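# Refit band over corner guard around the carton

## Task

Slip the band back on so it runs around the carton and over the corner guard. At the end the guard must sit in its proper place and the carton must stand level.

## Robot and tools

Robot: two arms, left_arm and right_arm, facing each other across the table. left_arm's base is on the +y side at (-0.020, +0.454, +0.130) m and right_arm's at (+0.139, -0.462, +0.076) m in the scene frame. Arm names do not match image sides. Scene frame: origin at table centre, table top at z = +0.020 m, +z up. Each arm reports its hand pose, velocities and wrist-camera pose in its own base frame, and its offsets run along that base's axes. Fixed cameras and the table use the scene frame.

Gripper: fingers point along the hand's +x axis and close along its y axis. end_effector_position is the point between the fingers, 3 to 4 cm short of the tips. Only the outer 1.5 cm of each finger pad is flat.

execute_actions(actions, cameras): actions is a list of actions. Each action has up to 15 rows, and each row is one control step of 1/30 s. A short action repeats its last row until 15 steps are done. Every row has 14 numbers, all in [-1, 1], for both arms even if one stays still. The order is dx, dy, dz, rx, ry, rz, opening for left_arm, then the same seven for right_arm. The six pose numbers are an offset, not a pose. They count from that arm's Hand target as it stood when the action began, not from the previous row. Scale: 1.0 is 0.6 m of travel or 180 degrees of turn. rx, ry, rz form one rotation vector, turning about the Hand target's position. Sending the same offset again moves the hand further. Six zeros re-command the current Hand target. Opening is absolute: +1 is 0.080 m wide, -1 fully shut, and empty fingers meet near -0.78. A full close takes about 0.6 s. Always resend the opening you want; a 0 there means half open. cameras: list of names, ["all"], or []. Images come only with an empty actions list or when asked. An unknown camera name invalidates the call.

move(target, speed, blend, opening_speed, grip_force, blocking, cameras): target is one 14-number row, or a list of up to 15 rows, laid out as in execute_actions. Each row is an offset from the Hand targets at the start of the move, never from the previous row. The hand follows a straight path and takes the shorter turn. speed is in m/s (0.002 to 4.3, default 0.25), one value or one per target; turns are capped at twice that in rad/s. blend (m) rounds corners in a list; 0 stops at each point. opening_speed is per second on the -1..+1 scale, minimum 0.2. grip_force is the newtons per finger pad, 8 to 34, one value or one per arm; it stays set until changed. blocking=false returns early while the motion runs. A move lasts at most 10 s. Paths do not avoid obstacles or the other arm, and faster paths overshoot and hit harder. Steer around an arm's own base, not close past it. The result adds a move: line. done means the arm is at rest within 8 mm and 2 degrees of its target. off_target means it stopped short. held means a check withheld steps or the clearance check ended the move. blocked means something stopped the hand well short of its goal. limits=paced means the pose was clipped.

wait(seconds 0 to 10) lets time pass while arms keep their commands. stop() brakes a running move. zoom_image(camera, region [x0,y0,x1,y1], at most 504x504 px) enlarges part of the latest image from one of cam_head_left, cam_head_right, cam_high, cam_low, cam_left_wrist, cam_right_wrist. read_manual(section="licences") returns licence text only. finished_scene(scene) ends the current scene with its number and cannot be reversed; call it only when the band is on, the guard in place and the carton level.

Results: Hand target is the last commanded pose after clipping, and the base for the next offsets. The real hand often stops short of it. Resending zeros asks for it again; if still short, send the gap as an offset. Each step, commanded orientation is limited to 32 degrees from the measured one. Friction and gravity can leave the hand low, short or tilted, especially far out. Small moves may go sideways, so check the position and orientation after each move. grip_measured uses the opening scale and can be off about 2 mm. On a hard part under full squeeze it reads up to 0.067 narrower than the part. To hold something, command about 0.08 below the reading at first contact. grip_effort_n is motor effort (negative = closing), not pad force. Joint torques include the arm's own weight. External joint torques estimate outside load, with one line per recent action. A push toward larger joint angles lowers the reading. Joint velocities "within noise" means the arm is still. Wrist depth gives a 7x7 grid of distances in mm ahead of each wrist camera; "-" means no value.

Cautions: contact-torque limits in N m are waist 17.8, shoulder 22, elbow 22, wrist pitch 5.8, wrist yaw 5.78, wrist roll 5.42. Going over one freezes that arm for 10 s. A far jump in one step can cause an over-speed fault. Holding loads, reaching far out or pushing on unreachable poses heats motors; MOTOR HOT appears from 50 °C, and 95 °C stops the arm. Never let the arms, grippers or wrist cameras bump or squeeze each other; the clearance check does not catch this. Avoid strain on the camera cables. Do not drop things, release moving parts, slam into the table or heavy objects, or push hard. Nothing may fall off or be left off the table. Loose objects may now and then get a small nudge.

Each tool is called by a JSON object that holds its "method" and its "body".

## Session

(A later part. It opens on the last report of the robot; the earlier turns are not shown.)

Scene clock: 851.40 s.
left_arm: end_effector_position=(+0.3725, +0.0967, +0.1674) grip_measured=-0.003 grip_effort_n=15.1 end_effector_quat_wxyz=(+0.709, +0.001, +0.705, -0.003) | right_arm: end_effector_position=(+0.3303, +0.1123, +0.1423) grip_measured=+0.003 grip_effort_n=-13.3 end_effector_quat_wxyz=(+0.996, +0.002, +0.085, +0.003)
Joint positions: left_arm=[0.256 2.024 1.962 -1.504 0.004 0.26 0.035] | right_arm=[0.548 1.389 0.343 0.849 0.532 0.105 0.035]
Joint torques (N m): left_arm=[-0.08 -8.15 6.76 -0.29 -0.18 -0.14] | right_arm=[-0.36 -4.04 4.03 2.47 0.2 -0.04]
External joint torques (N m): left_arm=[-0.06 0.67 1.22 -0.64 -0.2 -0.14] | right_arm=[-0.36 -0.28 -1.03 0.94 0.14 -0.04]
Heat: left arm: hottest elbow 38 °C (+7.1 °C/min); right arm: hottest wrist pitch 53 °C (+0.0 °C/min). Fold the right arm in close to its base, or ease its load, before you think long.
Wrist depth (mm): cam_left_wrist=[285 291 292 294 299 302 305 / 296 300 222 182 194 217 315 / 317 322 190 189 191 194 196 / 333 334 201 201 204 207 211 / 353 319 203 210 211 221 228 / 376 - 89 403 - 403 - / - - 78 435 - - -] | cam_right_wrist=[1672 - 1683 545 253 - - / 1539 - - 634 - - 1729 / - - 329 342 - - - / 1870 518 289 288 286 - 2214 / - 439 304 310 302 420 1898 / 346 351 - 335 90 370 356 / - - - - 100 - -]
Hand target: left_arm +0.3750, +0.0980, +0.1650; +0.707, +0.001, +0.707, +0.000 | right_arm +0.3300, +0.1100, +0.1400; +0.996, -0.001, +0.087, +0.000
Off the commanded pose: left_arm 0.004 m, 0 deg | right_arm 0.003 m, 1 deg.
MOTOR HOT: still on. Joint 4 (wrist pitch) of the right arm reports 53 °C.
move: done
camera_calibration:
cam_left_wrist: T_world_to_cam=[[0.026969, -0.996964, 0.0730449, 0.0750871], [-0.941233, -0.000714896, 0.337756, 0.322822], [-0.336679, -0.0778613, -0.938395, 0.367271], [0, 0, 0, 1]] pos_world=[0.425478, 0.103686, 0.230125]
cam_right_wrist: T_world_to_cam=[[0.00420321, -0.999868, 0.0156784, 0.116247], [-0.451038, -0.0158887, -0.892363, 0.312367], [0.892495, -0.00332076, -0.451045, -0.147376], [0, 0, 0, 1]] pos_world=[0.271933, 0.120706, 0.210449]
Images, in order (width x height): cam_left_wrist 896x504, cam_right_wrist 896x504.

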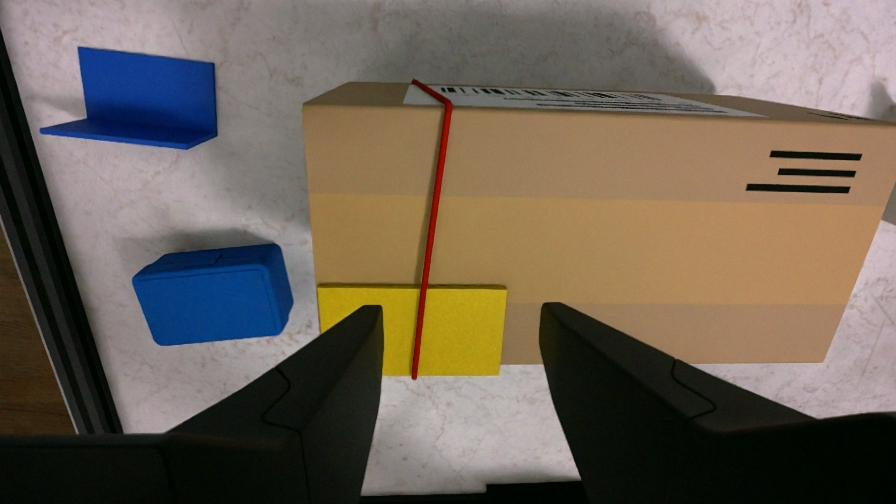

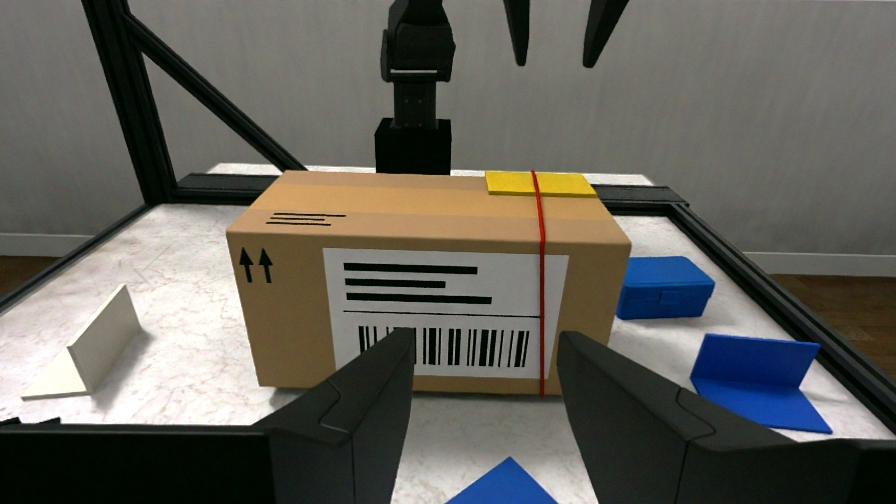

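{"method": "move", "body": {"target": [[0.0483, -0.0058, -0.07, 0, 0, 0, 0.0, 0, 0, 0, 0, 0, 0, 0.0], [0.0483, -0.0058, -0.1367, 0, 0, 0, 0.0, 0, 0, 0, 0, 0, 0, 0.0]], "speed": 0.1, "blend": [0.01, 0.0], "cameras": ["cam_left_wrist", "cam_right_wrist"]}}

{"method": "zoom_image", "body": {"camera": "cam_right_wrist", "region": [420, 100, 660, 300]}}

Scene clock: 884.80 s.
left_arm: end_effector_position=(+0.4056, +0.0955, +0.0904) grip_measured=-0.003 grip_effort_n=15.1 end_effector_quat_wxyz=(+0.714, +0.001, +0.700, +0.000) | right_arm: end_effector_position=(+0.3303, +0.1123, +0.1423) grip_measured=+0.003 grip_effort_n=-13.7 end_effector_quat_wxyz=(+0.996, +0.002, +0.085, +0.003)
Joint positions: left_arm=[0.233 2.134 1.821 -1.239 0.004 0.234 0.035] | right_arm=[0.548 1.389 0.343 0.849 0.532 0.105 0.035]
Joint torques (N m): left_arm=[-0.32 -9.3 4.52 -0.02 -0.17 -0.13] | right_arm=[-0.37 -4.04 3.98 2.46 0.19 -0.05]
External joint torques (N m): left_arm=[-0.31 0.36 -1.12 -0.39 -0.18 -0.13] | right_arm=[-0.36 -0.35 -0.98 0.96 0.13 -0.05]
Heat: left arm: hottest elbow 38 °C (+2.0 °C/min); right arm: hottest wrist pitch 54 °C (+1.0 °C/min). Fold the right arm in close to its base, or ease its load, before you think long.
Wrist depth (mm): cam_left_wrist=[216 219 221 221 226 229 231 / 229 230 234 236 237 241 243 / 239 243 240 206 214 226 212 / 237 256 129 132 136 139 144 / 272 274 119 123 122 127 129 / 271 - 89 132 94 133 137 / - - 78 142 79 - -] | cam_right_wrist=[- - - 208 157 156 - / - - - 215 177 210 - / - - 331 342 273 - 2052 / 2451 - 288 288 287 617 2104 / 421 - 305 308 301 448 1870 / 343 - - 337 90 381 352 / - - - 275 - - -]
Hand target: left_arm +0.4040, +0.0945, +0.0830; +0.707, +0.001, +0.707, +0.000 | right_arm +0.3300, +0.1100, +0.1400; +0.996, -0.001, +0.087, +0.000
Off the commanded pose: left_arm 0.008 m, 1 deg | right_arm 0.003 m, 1 deg.
MOTOR HOT: still on. Joint 4 (wrist pitch) of the right arm reports 54 °C.
move: done
camera_calibration:
cam_left_wrist: T_world_to_cam=[[0.0290363, -0.99711, 0.0701975, 0.0780894], [-0.945872, -0.00469867, 0.324506, 0.383393], [-0.323238, -0.0758203, -0.943275, 0.300904], [0, 0, 0, 1]] pos_world=[0.457637, 0.10248, 0.15394]
cam_right_wrist: T_world_to_cam=[[0.00420321, -0.999868, 0.0156784, 0.116247], [-0.451038, -0.0158887, -0.892363, 0.312367], [0.892495, -0.00332076, -0.451045, -0.147376], [0, 0, 0, 1]] pos_world=[0.271933, 0.120706, 0.210449]
Images, in order (width x height): cam_left_wrist 896x504, cam_right_wrist 896x504.

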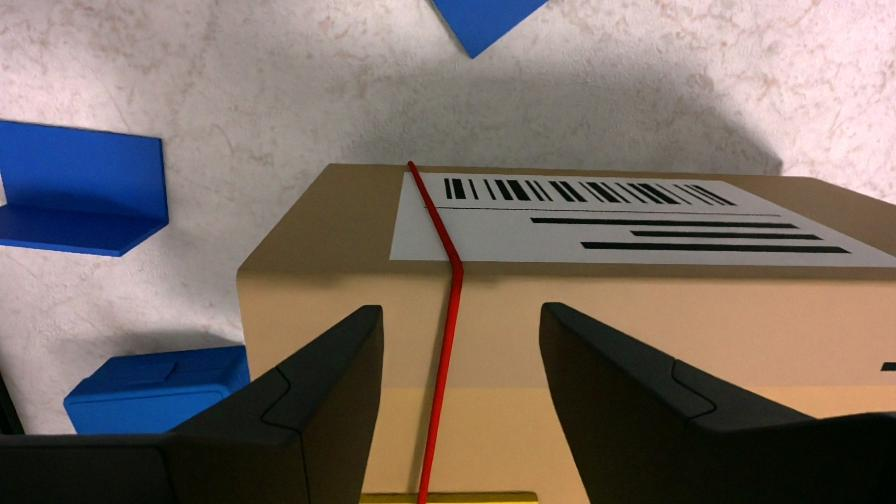

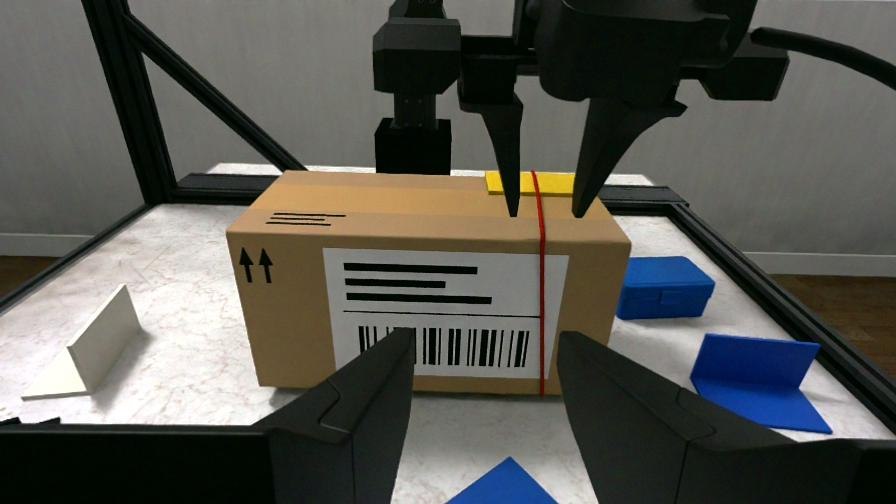

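Scaled by 2.100 from the camera's 896x504 image, which has a finer 1280x720 frame.

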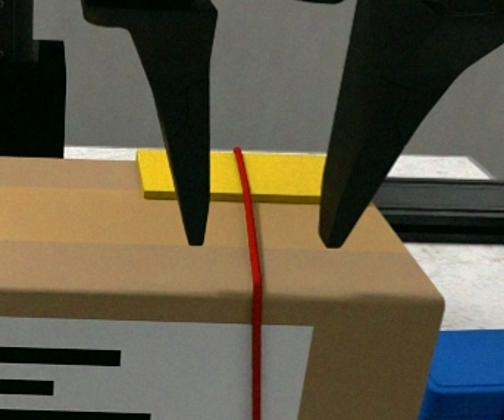

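{"method": "move", "body": {"target": [0.0033, 0.0, -0.0283, 0, 0, 0, 0.0, 0, 0, 0, 0, 0, 0, 0.0], "speed": 0.05, "cameras": ["cam_left_wrist", "cam_right_wrist"]}}

{"method": "zoom_image", "body": {"camera": "cam_right_wrist", "region": [420, 100, 660, 300]}}

Scene clock: 897.97 s.
left_arm: end_effector_position=(+0.4083, +0.0960, +0.0752) grip_measured=-0.003 grip_effort_n=15.1 end_effector_quat_wxyz=(+0.716, +0.001, +0.698, +0.000) | right_arm: end_effector_position=(+0.3303, +0.1123, +0.1423) grip_measured=+0.003 grip_effort_n=-13.7 end_effector_quat_wxyz=(+0.996, +0.002, +0.085, +0.003)
Joint positions: left_arm=[0.232 2.147 1.782 -1.181 0.004 0.233 0.035] | right_arm=[0.548 1.389 0.343 0.849 0.532 0.105 0.035]
Joint torques (N m): left_arm=[-0.39 -8.9 4.31 -0.02 -0.18 -0.13] | right_arm=[-0.35 -4 3.98 2.47 0.2 -0.04]
External joint torques (N m): left_arm=[-0.37 0.93 -1.38 -0.42 -0.19 -0.13] | right_arm=[-0.37 -0.28 -1.03 0.95 0.14 -0.04]
Heat: left arm: hottest shoulder 37 °C (+3.0 °C/min); right arm: hottest wrist pitch 54 °C (+1.0 °C/min). Fold the right arm in close to its base, or ease its load, before you think long.
Wrist depth (mm): cam_left_wrist=[204 206 208 208 213 215 215 / 215 217 220 222 224 226 229 / 224 229 227 229 232 235 237 / 226 241 136 140 143 148 153 / 252 251 105 108 108 112 113 / 266 - 89 112 93 114 116 / - - 78 122 120 - -] | cam_right_wrist=[- - - - 173 166 - / - - - 216 168 166 - / - - 337 316 252 - - / 2214 289 286 287 289 - 1957 / 363 - 304 307 302 - 1741 / 343 - - 343 90 - 355 / - - - 298 - - -]
Hand target: left_arm +0.4059, +0.0945, +0.0659; +0.707, +0.000, +0.707, +0.000 | right_arm +0.3300, +0.1100, +0.1400; +0.996, -0.001, +0.087, +0.000
Off the commanded pose: left_arm 0.010 m, 1 deg | right_arm 0.003 m, 1 deg.
MOTOR HOT: still on. Joint 4 (wrist pitch) of the right arm reports 54 °C.
move: off_target (left_arm)
camera_calibration:
cam_left_wrist: T_world_to_cam=[[0.0294685, -0.997166, 0.0692246, 0.0794111], [-0.947423, -0.00578832, 0.319933, 0.391978], [-0.318625, -0.0750129, -0.944908, 0.285582], [0, 0, 0, 1]] pos_world=[0.460023, 0.102877, 0.138945]
cam_right_wrist: T_world_to_cam=[[0.00420321, -0.999868, 0.0156784, 0.116247], [-0.451038, -0.0158887, -0.892363, 0.312367], [0.892495, -0.00332076, -0.451045, -0.147376], [0, 0, 0, 1]] pos_world=[0.271933, 0.120706, 0.210449]
Images, in order (width x height): cam_left_wrist 896x504, cam_right_wrist 896x504.

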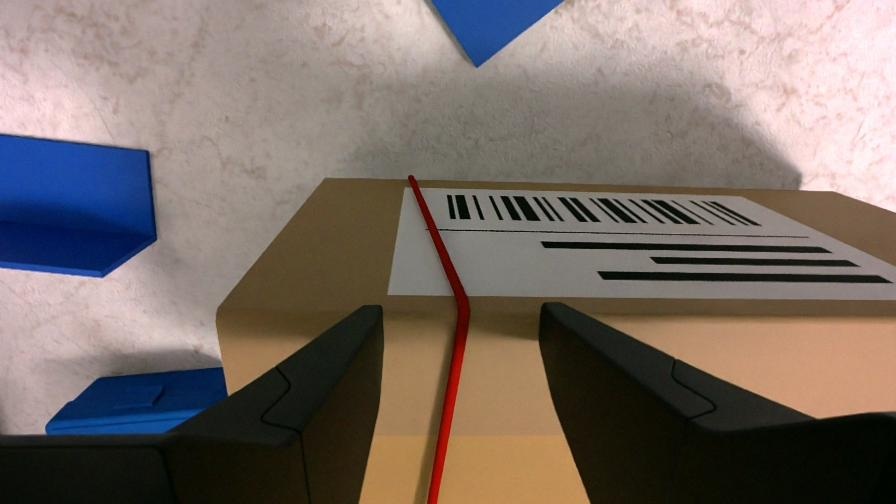

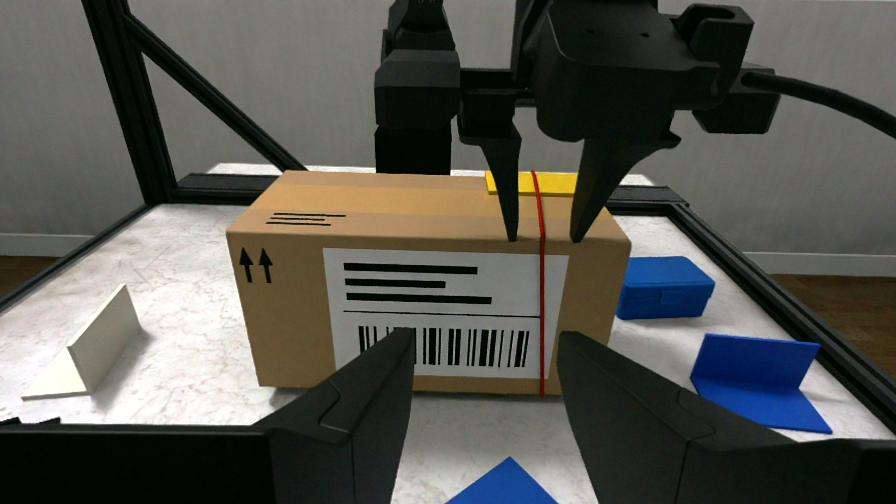

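Scaled by 2.100 from the camera's 896x504 image, which has a finer 1280x720 frame.

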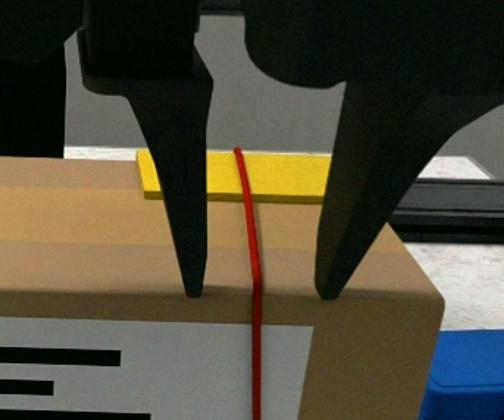

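{"method": "move", "body": {"target": [0.0, 0.0, -0.005, 0, 0, 0, 0.0, 0, 0, 0, 0, 0, 0, 0.0], "speed": 0.04, "cameras": ["cam_left_wrist", "cam_right_wrist"]}}

{"method": "zoom_image", "body": {"camera": "cam_right_wrist", "region": [420, 100, 660, 300]}}

Scene clock: 913.10 s.
left_arm: end_effector_position=(+0.4081, +0.0959, +0.0738) grip_measured=-0.003 grip_effort_n=15.1 end_effector_quat_wxyz=(+0.716, +0.001, +0.698, +0.000) | right_arm: end_effector_position=(+0.3303, +0.1123, +0.1423) grip_measured=+0.003 grip_effort_n=-13.7 end_effector_quat_wxyz=(+0.996, +0.002, +0.085, +0.003)
Joint positions: left_arm=[0.232 2.147 1.776 -1.175 0.004 0.233 0.035] | right_arm=[0.548 1.389 0.343 0.849 0.532 0.105 0.035]
Joint torques (N m): left_arm=[-0.37 -8.67 3.93 0.3 -0.17 -0.14] | right_arm=[-0.37 -4 4.03 2.47 0.19 -0.05]
External joint torques (N m): left_arm=[-0.35 1.05 -1.69 -0.08 -0.18 -0.14] | right_arm=[-0.37 -0.25 -1 0.94 0.12 -0.06]
Heat: left arm: hottest shoulder 35 °C (+0.0 °C/min); right arm: hottest wrist pitch 54 °C (+1.0 °C/min). Fold the right arm in close to its base, or ease its load, before you think long.
Wrist depth (mm): cam_left_wrist=[- 207 208 207 213 215 217 / 215 216 219 222 224 226 229 / 224 228 229 229 209 234 238 / 228 239 136 141 144 149 153 / 256 250 105 108 108 112 114 / 265 - 89 112 93 114 117 / - - 78 122 119 - -] | cam_right_wrist=[- 1870 - 535 173 165 - / - 1988 - 215 169 167 - / - 734 337 344 258 - - / - 506 287 288 286 - 2052 / 386 448 304 309 302 420 1729 / 341 - - 334 90 367 362 / - - - 280 - - -]
Hand target: left_arm +0.4059, +0.0945, +0.0629; +0.707, +0.000, +0.707, +0.000 | right_arm +0.3300, +0.1100, +0.1400; +0.996, -0.001, +0.087, +0.000
Off the commanded pose: left_arm 0.011 m, 1 deg | right_arm 0.003 m, 1 deg.
MOTOR HOT: still on. Joint 4 (wrist pitch) of the right arm reports 54 °C.
move: off_target (left_arm)
camera_calibration:
cam_left_wrist: T_world_to_cam=[[0.0294685, -0.997166, 0.0692246, 0.0795139], [-0.947423, -0.00578832, 0.319933, 0.392237], [-0.318625, -0.0750129, -0.944908, 0.284195], [0, 0, 0, 1]] pos_world=[0.459823, 0.102877, 0.137545]
cam_right_wrist: T_world_to_cam=[[0.00420321, -0.999868, 0.0156784, 0.116247], [-0.451038, -0.0158887, -0.892363, 0.312367], [0.892495, -0.00332076, -0.451045, -0.147376], [0, 0, 0, 1]] pos_world=[0.271933, 0.120706, 0.210449]
Images, in order (width x height): cam_left_wrist 896x504, cam_right_wrist 896x504.

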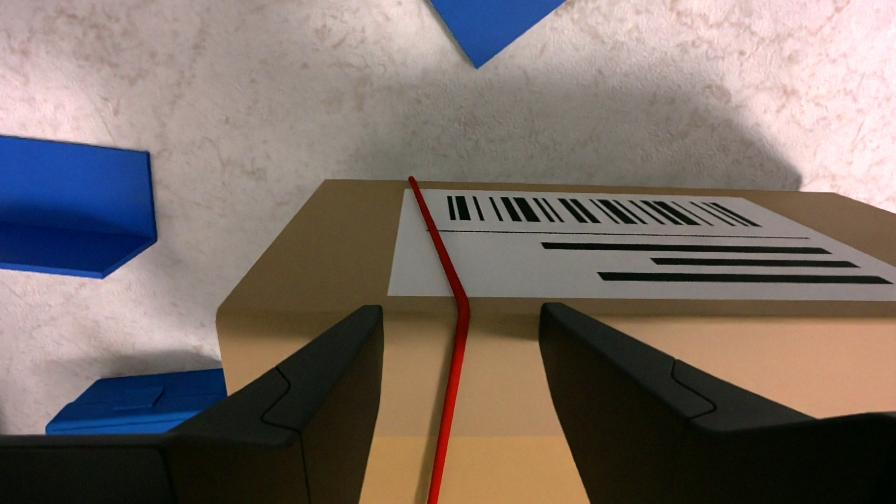

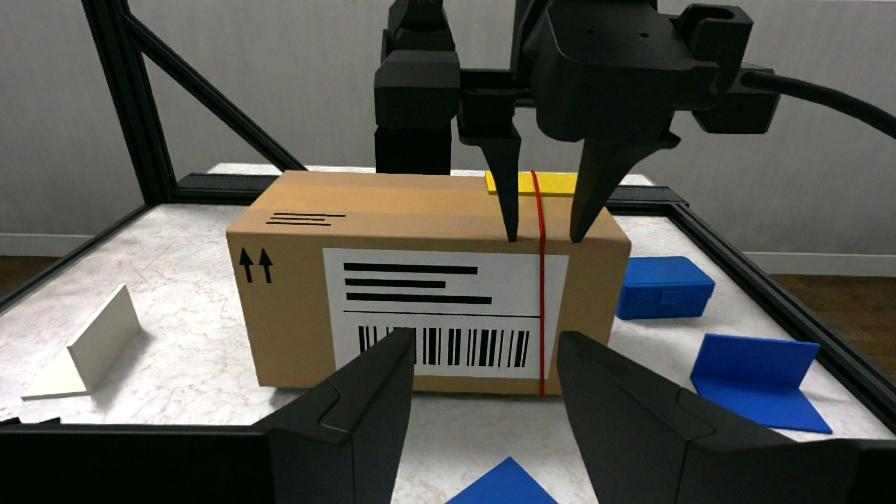

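Scaled by 2.100 from the camera's 896x504 image, which has a finer 1280x720 frame.

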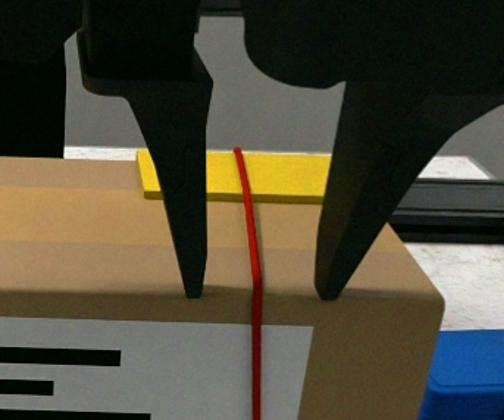

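{"method": "move", "body": {"target": [0.0, 0.0, 0.0, 0, 0, 0, -1.0, 0, 0, 0, 0, 0, 0, 0.0], "speed": 0.05, "opening_speed": 0.8, "cameras": ["cam_left_wrist", "cam_right_wrist"]}}

{"method": "zoom_image", "body": {"camera": "cam_right_wrist", "region": [420, 100, 660, 300]}}

Scene clock: 920.03 s.
left_arm: end_effector_position=(+0.4097, +0.0935, +0.0736) grip_measured=-0.767 grip_effort_n=-63.0 end_effector_quat_wxyz=(+0.717, +0.004, +0.697, -0.002) | right_arm: end_effector_position=(+0.3303, +0.1123, +0.1423) grip_measured=+0.003 grip_effort_n=-13.7 end_effector_quat_wxyz=(+0.996, +0.002, +0.085, +0.003)
Joint positions: left_arm=[0.226 2.147 1.775 -1.17 0.003 0.233 0.001] | right_arm=[0.548 1.389 0.343 0.849 0.532 0.105 0.035]
Joint torques (N m): left_arm=[0.19 -8.66 4.01 -0.01 -0.14 -0.13] | right_arm=[-0.37 -4.05 4.02 2.47 0.19 -0.03]
External joint torques (N m): left_arm=[0.19 1.14 -1.67 -0.42 -0.14 -0.13] | right_arm=[-0.36 -0.27 -1.02 0.93 0.13 -0.03]
Heat: left arm: hottest shoulder 35 °C (+1.0 °C/min); right arm: hottest wrist pitch 54 °C (+0.0 °C/min). Fold the right arm in close to its base, or ease its load, before you think long.
Wrist depth (mm): cam_left_wrist=[206 207 209 206 212 214 218 / 216 218 220 222 224 226 228 / 225 229 229 230 232 234 238 / 233 240 143 150 149 153 156 / 257 251 108 89 109 112 113 / 266 234 111 70 112 115 117 / - - - - - - -] | cam_right_wrist=[1856 1741 1741 500 170 164 - / - - - 211 167 167 - / - 664 330 345 249 - - / - - 288 286 284 610 2254 / - 398 303 307 302 412 1843 / 359 358 - 338 90 365 354 / - - - - - - -]
Hand target: left_arm +0.4059, +0.0945, +0.0629; +0.707, +0.001, +0.707, +0.000 | right_arm +0.3300, +0.1100, +0.1400; +0.996, -0.001, +0.087, +0.000
Off the commanded pose: left_arm 0.011 m, 2 deg | right_arm 0.003 m, 1 deg.
MOTOR HOT: still on. Joint 4 (wrist pitch) of the right arm reports 54 °C.
move: off_target (left_arm)
camera_calibration:
cam_left_wrist: T_world_to_cam=[[0.0223439, -0.997464, 0.0675811, 0.0801024], [-0.948793, 0.00014941, 0.315899, 0.394088], [-0.315108, -0.0711789, -0.946383, 0.282712], [0, 0, 0, 1]] pos_world=[0.461203, 0.0999634, 0.137648]
cam_right_wrist: T_world_to_cam=[[0.00420321, -0.999868, 0.0156784, 0.116247], [-0.451038, -0.0158887, -0.892363, 0.312367], [0.892495, -0.00332076, -0.451045, -0.147376], [0, 0, 0, 1]] pos_world=[0.271933, 0.120706, 0.210449]
Images, in order (width x height): cam_left_wrist 896x504, cam_right_wrist 896x504.

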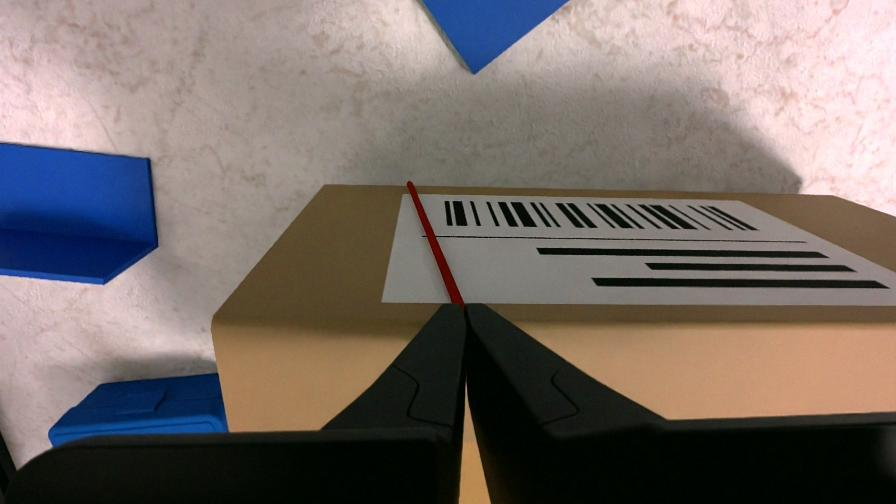

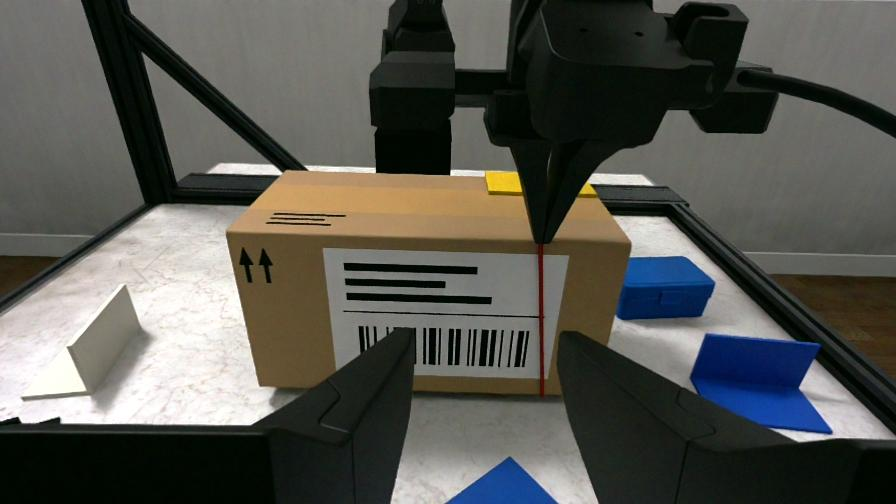

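Scaled by 2.100 from the camera's 896x504 image, which has a finer 1280x720 frame.

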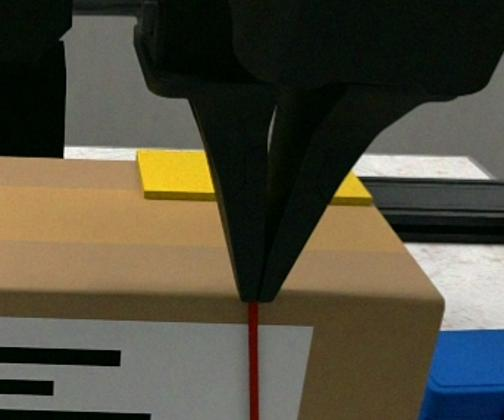

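{"method": "move", "body": {"target": [[0.0067, 0.0, 0.0367, 0, 0, 0, -1.0, 0, 0, 0, 0, 0, 0, 0.0], [0.0067, 0.0283, 0.0367, 0, 0, 0, -1.0, 0, 0, 0, 0, 0, 0, 0.0]], "speed": 0.05, "blend": [0.003, 0.0], "cameras": ["cam_left_wrist", "cam_right_wrist", "cam_head_left"]}}

{"method": "zoom_image", "body": {"camera": "cam_right_wrist", "region": [420, 100, 660, 300]}}

Scene clock: 931.93 s.
left_arm: end_effector_position=(+0.4075, +0.1063, +0.0837) grip_measured=-0.767 grip_effort_n=-63.0 end_effector_quat_wxyz=(+0.705, -0.001, +0.709, -0.003) | right_arm: end_effector_position=(+0.3303, +0.1123, +0.1423) grip_measured=+0.003 grip_effort_n=-13.7 end_effector_quat_wxyz=(+0.996, +0.002, +0.085, +0.003)
Joint positions: left_arm=[0.256 2.18 1.868 -1.266 0.003 0.259 0.001] | right_arm=[0.548 1.389 0.343 0.849 0.532 0.105 0.035]
Joint torques (N m): left_arm=[0.59 -10.08 7.39 -0.38 -0.16 0.2] | right_arm=[-0.39 -4.01 4.02 2.46 0.2 -0.05]
External joint torques (N m): left_arm=[0.51 -0.14 1.75 -0.72 -0.16 0.21] | right_arm=[-0.36 -0.25 -0.99 0.93 0.13 -0.05]
Heat: left arm: hottest shoulder 35 °C (+1.0 °C/min); right arm: hottest wrist pitch 54 °C (+0.0 °C/min). Fold the right arm in close to its base, or ease its load, before you think long.
Wrist depth (mm): cam_left_wrist=[208 208 212 215 219 220 223 / 220 221 225 227 228 233 237 / 231 234 234 198 203 213 223 / 251 251 129 131 135 139 142 / 264 268 113 98 116 119 120 / 278 244 - 70 122 127 130 / - - - - - - -] | cam_right_wrist=[- - 1661 224 169 155 - / - 1884 - 205 213 164 210 / - 684 337 367 258 - 1957 / 1884 481 289 287 287 - 2158 / 401 444 304 307 302 - 1898 / - - - 336 90 364 353 / - - - 299 - - -]
Hand target: left_arm +0.4100, +0.1114, +0.0850; +0.707, +0.000, +0.707, +0.000 | right_arm +0.3300, +0.1100, +0.1400; +0.996, -0.001, +0.087, +0.000
Off the commanded pose: left_arm 0.006 m, 0 deg | right_arm 0.003 m, 1 deg.
MOTOR HOT: still on. Joint 4 (wrist pitch) of the right arm reports 54 °C.
move: done
camera_calibration:
cam_left_wrist: T_world_to_cam=[[0.029773, -0.996741, 0.074967, 0.0885701], [-0.937121, -0.00174312, 0.349, 0.381561], [-0.347732, -0.080644, -0.934119, 0.305653], [0, 0, 0, 1]] pos_world=[0.461217, 0.113596, 0.145712]
cam_right_wrist: T_world_to_cam=[[0.00420321, -0.999868, 0.0156784, 0.116247], [-0.451038, -0.0158887, -0.892363, 0.312367], [0.892495, -0.00332076, -0.451045, -0.147376], [0, 0, 0, 1]] pos_world=[0.271933, 0.120706, 0.210449]
Images, in order (width x height): cam_head_left 896x504, cam_left_wrist 896x504, cam_right_wrist 896x504.

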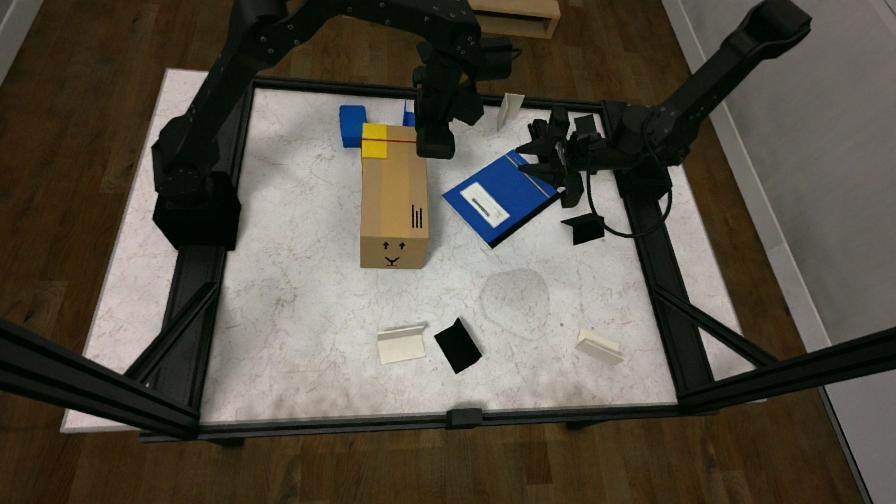

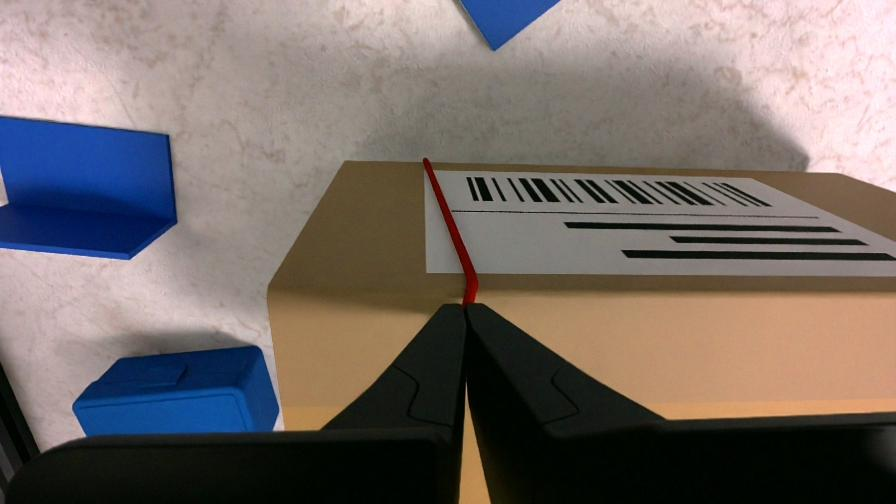

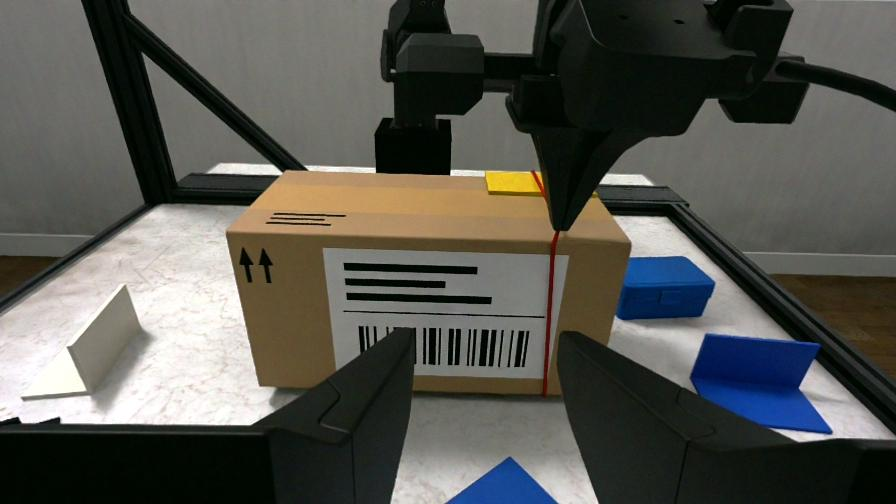

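Scaled by 2.100 from the camera's 896x504 image, which has a finer 1280x720 frame.

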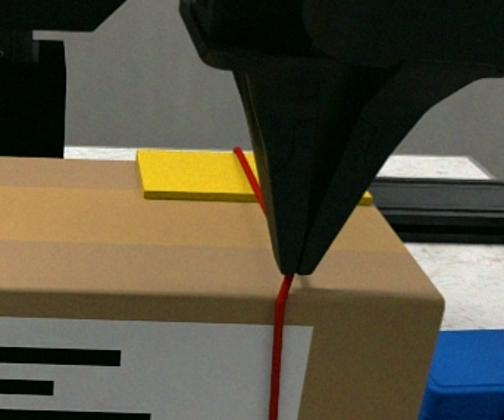

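{"method": "move", "body": {"target": [0.0217, 0.0067, 0.0, 0, 0, 0, -1.0, 0, 0, 0, 0, 0, 0, 0.0], "speed": 0.05, "cameras": ["cam_left_wrist", "cam_right_wrist"]}}

{"method": "zoom_image", "body": {"camera": "cam_right_wrist", "region": [420, 100, 660, 300]}}

Scene clock: 949.37 s.
left_arm: end_effector_position=(+0.4169, +0.1130, +0.0822) grip_measured=-0.767 grip_effort_n=-63.0 end_effector_quat_wxyz=(+0.700, -0.005, +0.714, -0.001) | right_arm: end_effector_position=(+0.3303, +0.1123, +0.1423) grip_measured=+0.003 grip_effort_n=-13.3 end_effector_quat_wxyz=(+0.996, +0.002, +0.085, +0.003)
Joint positions: left_arm=[0.266 2.243 1.965 -1.313 0.003 0.26 0.001] | right_arm=[0.548 1.389 0.343 0.849 0.532 0.105 0.035]
Joint torques (N m): left_arm=[0.02 -10.57 8 0.06 -0.13 0.2] | right_arm=[-0.36 -4.08 4 2.46 0.19 -0.04]
External joint torques (N m): left_arm=[0.1 -0.37 2.45 -0.24 -0.14 0.2] | right_arm=[-0.35 -0.37 -0.98 0.96 0.13 -0.04]
Motor temperatures (°C): left_arm=[21 36 34 29 27 27] | right_arm=[23 28 34 55 25 27]
Heat: left arm: hottest shoulder 36 °C (+0.0 °C/min); right arm: hottest wrist pitch 55 °C (+1.0 °C/min). Fold the right arm in close to its base, or ease its load, before you think long.
Wrist depth (mm): cam_left_wrist=[205 207 210 212 214 217 224 / 218 220 221 223 225 231 233 / 228 232 235 203 207 240 243 / 229 249 245 158 154 160 163 / 265 266 114 90 117 120 122 / 277 247 - 70 120 125 127 / - - - - - - -] | cam_right_wrist=[- - - 517 179 158 152 / - - - 195 194 152 201 / - 641 329 344 249 - - / 2104 536 289 288 286 545 2744 / - 398 305 309 301 421 1912 / - 358 - 327 90 375 363 / - - - - - - -]
Hand target: left_arm +0.4229, +0.1155, +0.0849; +0.707, +0.000, +0.707, +0.000 | right_arm +0.3300, +0.1100, +0.1400; +0.996, -0.001, +0.087, +0.000
Off the commanded pose: left_arm 0.007 m, 1 deg | right_arm 0.003 m, 1 deg.
MOTOR HOT: still on. Joint 4 (wrist pitch) of the right arm reports 55 °C.
move: done
camera_calibration:
cam_left_wrist: T_world_to_cam=[[0.0387732, -0.996247, 0.0773869, 0.0909731], [-0.932287, -0.00819341, 0.361626, 0.38851], [-0.359635, -0.0861682, -0.929106, 0.313346], [0, 0, 0, 1]] pos_world=[0.471366, 0.120815, 0.143596]
cam_right_wrist: T_world_to_cam=[[0.00420321, -0.999868, 0.0156784, 0.116247], [-0.451038, -0.0158887, -0.892363, 0.312367], [0.892495, -0.00332076, -0.451045, -0.147376], [0, 0, 0, 1]] pos_world=[0.271933, 0.120706, 0.210449]
Images, in order (width x height): cam_left_wrist 896x504, cam_right_wrist 896x504.

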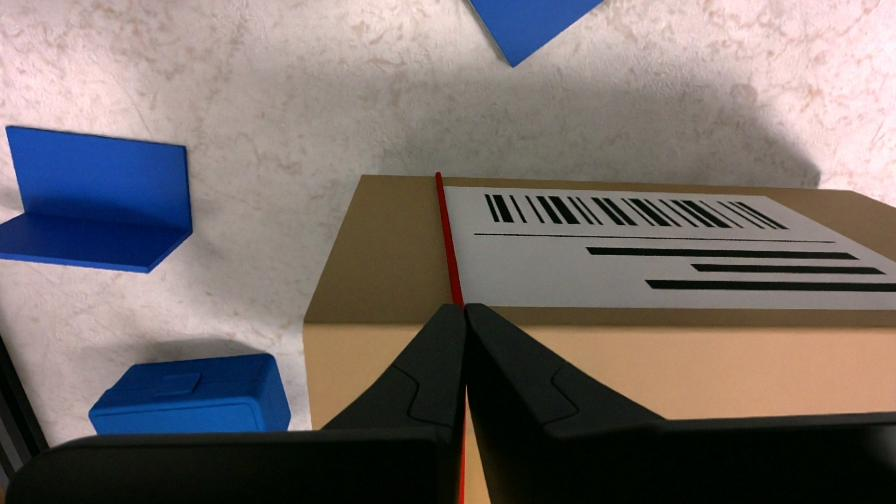

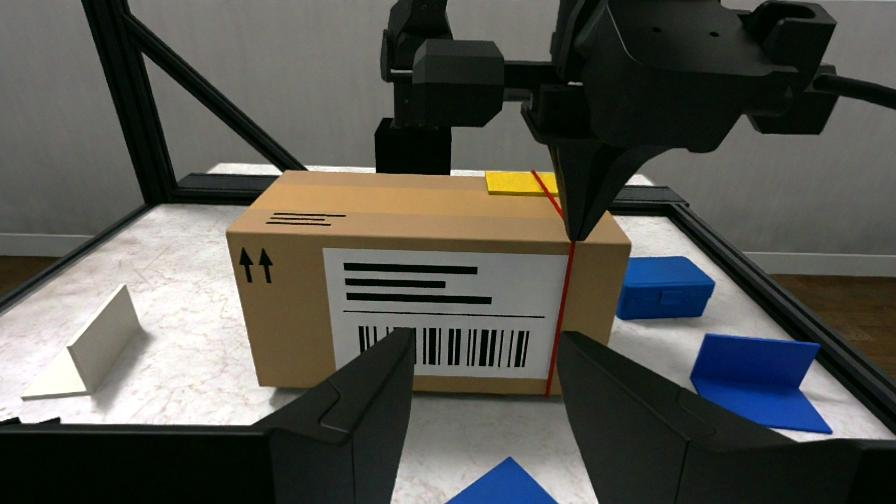

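Scaled by 2.100 from the camera's 896x504 image, which has a finer 1280x720 frame.

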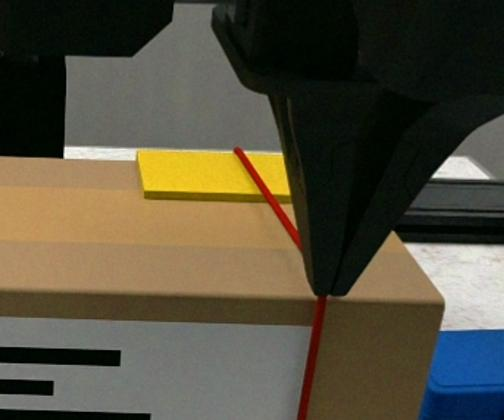

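{"method": "move", "body": {"target": [-0.0257, -0.0083, -0.0348, 0, 0, 0, -1.0, 0, 0, 0, 0, 0, 0, 0.0], "speed": 0.04, "cameras": ["cam_left_wrist", "cam_right_wrist"]}}

{"method": "zoom_image", "body": {"camera": "cam_right_wrist", "region": [420, 100, 660, 300]}}

Scene clock: 966.50 s.
left_arm: end_effector_position=(+0.4143, +0.1123, +0.0709) grip_measured=-0.767 grip_effort_n=-63.0 end_effector_quat_wxyz=(+0.717, +0.000, +0.697, +0.004) | right_arm: end_effector_position=(+0.3303, +0.1123, +0.1423) grip_measured=+0.003 grip_effort_n=-13.3 end_effector_quat_wxyz=(+0.996, +0.002, +0.085, +0.003)
Joint positions: left_arm=[0.266 2.186 1.826 -1.182 0.003 0.26 0.001] | right_arm=[0.548 1.389 0.343 0.849 0.532 0.105 0.035]
Joint torques (N m): left_arm=[-0.16 -10.94 3.04 -0.41 -0.12 0.14] | right_arm=[-0.38 -4.04 3.97 2.47 0.2 -0.05]
External joint torques (N m): left_arm=[-0.13 -0.78 -2.71 -0.82 -0.13 0.14] | right_arm=[-0.38 -0.4 -0.95 0.99 0.14 -0.05]
Motor temperatures (°C): left_arm=[21 38 37 29 27 27] | right_arm=[23 28 34 55 25 27]
Heat: left arm: hottest shoulder 38 °C (+2.0 °C/min); right arm: hottest wrist pitch 55 °C (+1.0 °C/min). Fold the right arm in close to its base, or ease its load, before you think long.
Wrist depth (mm): cam_left_wrist=[203 206 206 207 204 210 213 / 214 216 217 220 221 225 225 / 224 226 229 231 231 234 239 / 223 236 236 162 165 169 175 / 253 255 120 98 119 121 122 / 270 264 - 70 109 112 113 / - - - - - - -] | cam_right_wrist=[- - - 527 180 166 - / - - - 206 171 156 205 / - 664 336 341 244 - - / 2970 514 289 287 285 - 2381 / - 449 303 307 302 - 1884 / 350 - - 341 90 - 359 / - - - - - - -]
Hand target: left_arm +0.4076, +0.1105, +0.0641; +0.707, +0.000, +0.707, +0.000 | right_arm +0.3300, +0.1100, +0.1400; +0.996, -0.001, +0.087, +0.000
Off the commanded pose: left_arm 0.010 m, 2 deg | right_arm 0.003 m, 1 deg.
MOTOR HOT: still on. Joint 4 (wrist pitch) of the right arm reports 55 °C.
move: off_target (left_arm)
camera_calibration:
cam_left_wrist: T_world_to_cam=[[0.0352834, -0.997197, 0.0659824, 0.0936036], [-0.948756, -0.0126767, 0.315754, 0.400752], [-0.314032, -0.0737421, -0.946544, 0.282778], [0, 0, 0, 1]] pos_world=[0.465714, 0.119274, 0.134947]
cam_right_wrist: T_world_to_cam=[[0.00420321, -0.999868, 0.0156784, 0.116247], [-0.451038, -0.0158887, -0.892363, 0.312367], [0.892495, -0.00332076, -0.451045, -0.147376], [0, 0, 0, 1]] pos_world=[0.271933, 0.120706, 0.210449]
Images, in order (width x height): cam_left_wrist 896x504, cam_right_wrist 896x504.

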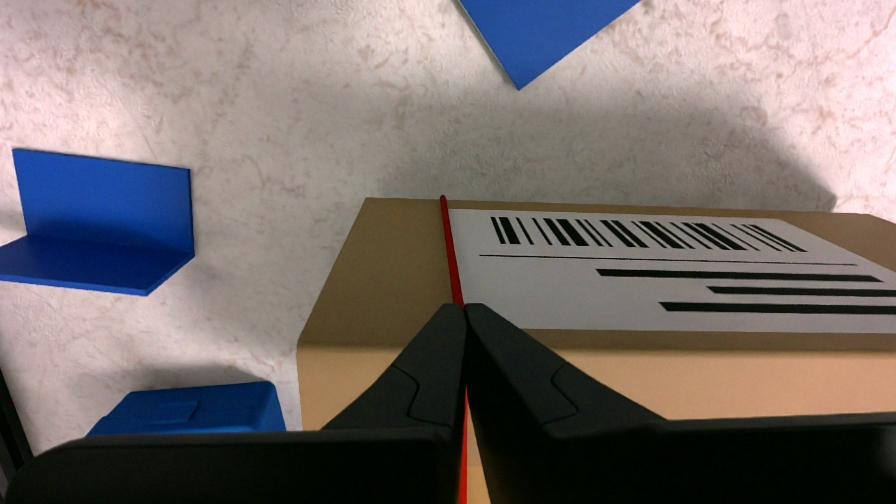

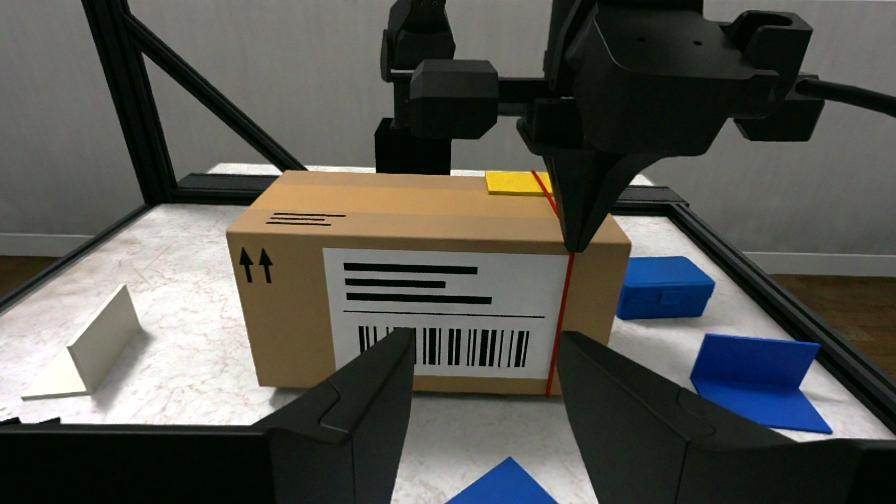

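Scaled by 2.100 from the camera's 896x504 image, which has a finer 1280x720 frame.

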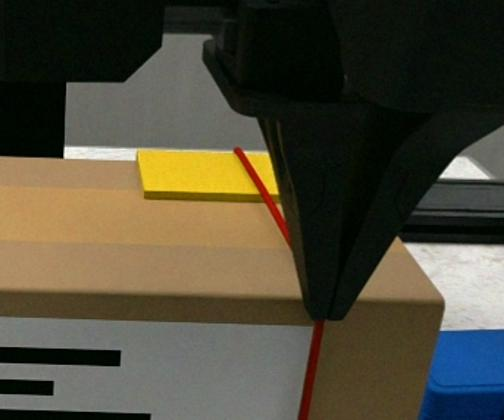

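{"method": "move", "body": {"target": [[0.0, 0.0, 0.0133, 0, 0, 0, -1.0, 0, 0, 0, 0, 0, 0, 0.0], [-0.015, 0.0, 0.0133, 0, 0, 0, -1.0, 0, 0, 0, 0, 0, 0, 0.0]], "speed": 0.04, "blend": [0.002, 0.0], "cameras": ["cam_left_wrist", "cam_right_wrist"]}}

{"method": "zoom_image", "body": {"camera": "cam_right_wrist", "region": [420, 100, 660, 300]}}

Scene clock: 987.03 s.
left_arm: end_effector_position=(+0.4091, +0.1110, +0.0742) grip_measured=-0.767 grip_effort_n=-63.0 end_effector_quat_wxyz=(+0.719, +0.002, +0.695, +0.003) | right_arm: end_effector_position=(+0.3303, +0.1123, +0.1423) grip_measured=+0.003 grip_effort_n=-13.7 end_effector_quat_wxyz=(+0.996, +0.002, +0.085, +0.003)
Joint positions: left_arm=[0.266 2.158 1.795 -1.174 0.003 0.264 0.001] | right_arm=[0.548 1.389 0.343 0.849 0.532 0.105 0.035]
Joint torques (N m): left_arm=[0.28 -12.39 2.84 -1.34 -0.11 0.2] | right_arm=[-0.38 -4.03 4 2.48 0.2 -0.05]
External joint torques (N m): left_arm=[0.26 -2.41 -2.88 -1.74 -0.11 0.2] | right_arm=[-0.39 -0.34 -0.96 0.97 0.14 -0.05]
Motor temperatures (°C): left_arm=[21 38 35 29 27 27] | right_arm=[23 28 34 55 25 27]
Heat: left arm: hottest shoulder 38 °C (+3.0 °C/min); right arm: hottest wrist pitch 55 °C (+1.0 °C/min). Fold the right arm in close to its base, or ease its load, before you think long.
Wrist depth (mm): cam_left_wrist=[206 207 209 209 211 215 216 / 216 218 220 223 224 224 226 / 225 228 231 230 231 236 240 / 228 239 157 149 151 158 161 / 256 261 108 89 110 112 113 / 270 257 - 70 112 115 116 / - - - - - - -] | cam_right_wrist=[1870 - - 528 177 165 - / 1694 - - 208 184 163 205 / 1856 639 333 348 250 - - / 1988 284 287 287 287 - 2176 / 383 403 305 308 302 - 1765 / - - - 330 90 366 369 / - - - - - - -]
Hand target: left_arm +0.3985, +0.1105, +0.0720; +0.707, +0.000, +0.707, +0.000 | right_arm +0.3300, +0.1100, +0.1400; +0.996, -0.001, +0.087, +0.000
Off the commanded pose: left_arm 0.011 m, 2 deg | right_arm 0.003 m, 1 deg.
MOTOR HOT: still on. Joint 4 (wrist pitch) of the right arm reports 55 °C.
move: off_target (left_arm); blend cut to 0 m at target 1
camera_calibration:
cam_left_wrist: T_world_to_cam=[[0.0312854, -0.997397, 0.0649631, 0.0940645], [-0.949945, -0.00945782, 0.312273, 0.395139], [-0.310846, -0.071481, -0.947769, 0.282719], [0, 0, 0, 1]] pos_world=[0.460299, 0.117766, 0.13845]
cam_right_wrist: T_world_to_cam=[[0.00420321, -0.999868, 0.0156784, 0.116247], [-0.451038, -0.0158887, -0.892363, 0.312367], [0.892495, -0.00332076, -0.451045, -0.147376], [0, 0, 0, 1]] pos_world=[0.271933, 0.120706, 0.210449]
Images, in order (width x height): cam_left_wrist 896x504, cam_right_wrist 896x504.

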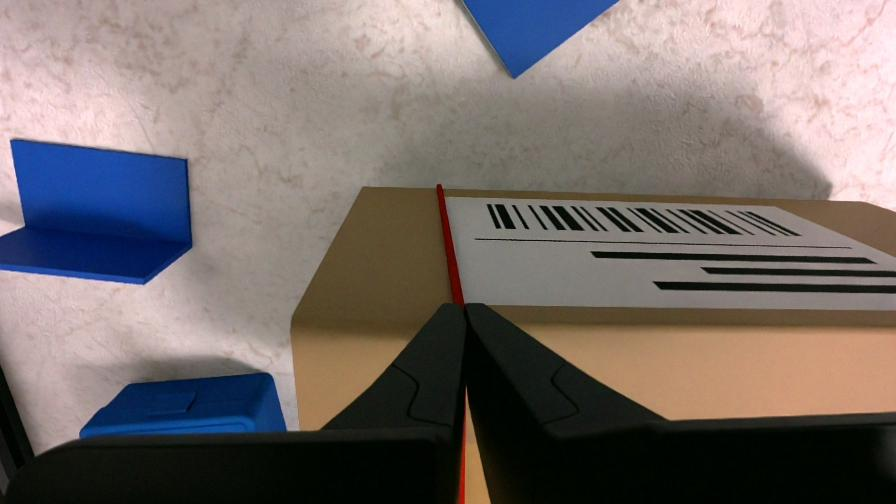

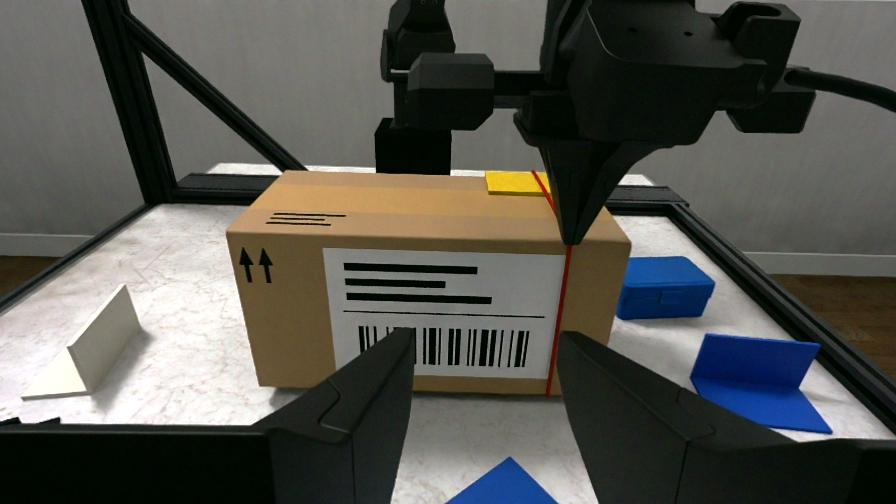

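Scaled by 2.100 from the camera's 896x504 image, which has a finer 1280x720 frame.

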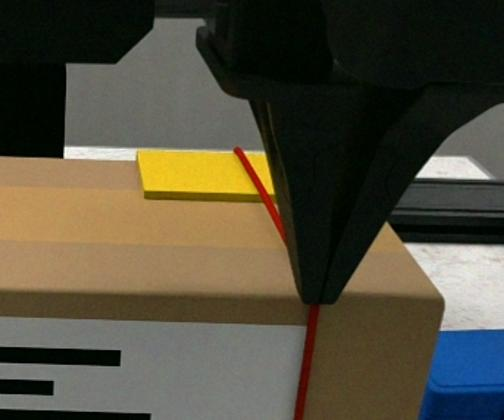

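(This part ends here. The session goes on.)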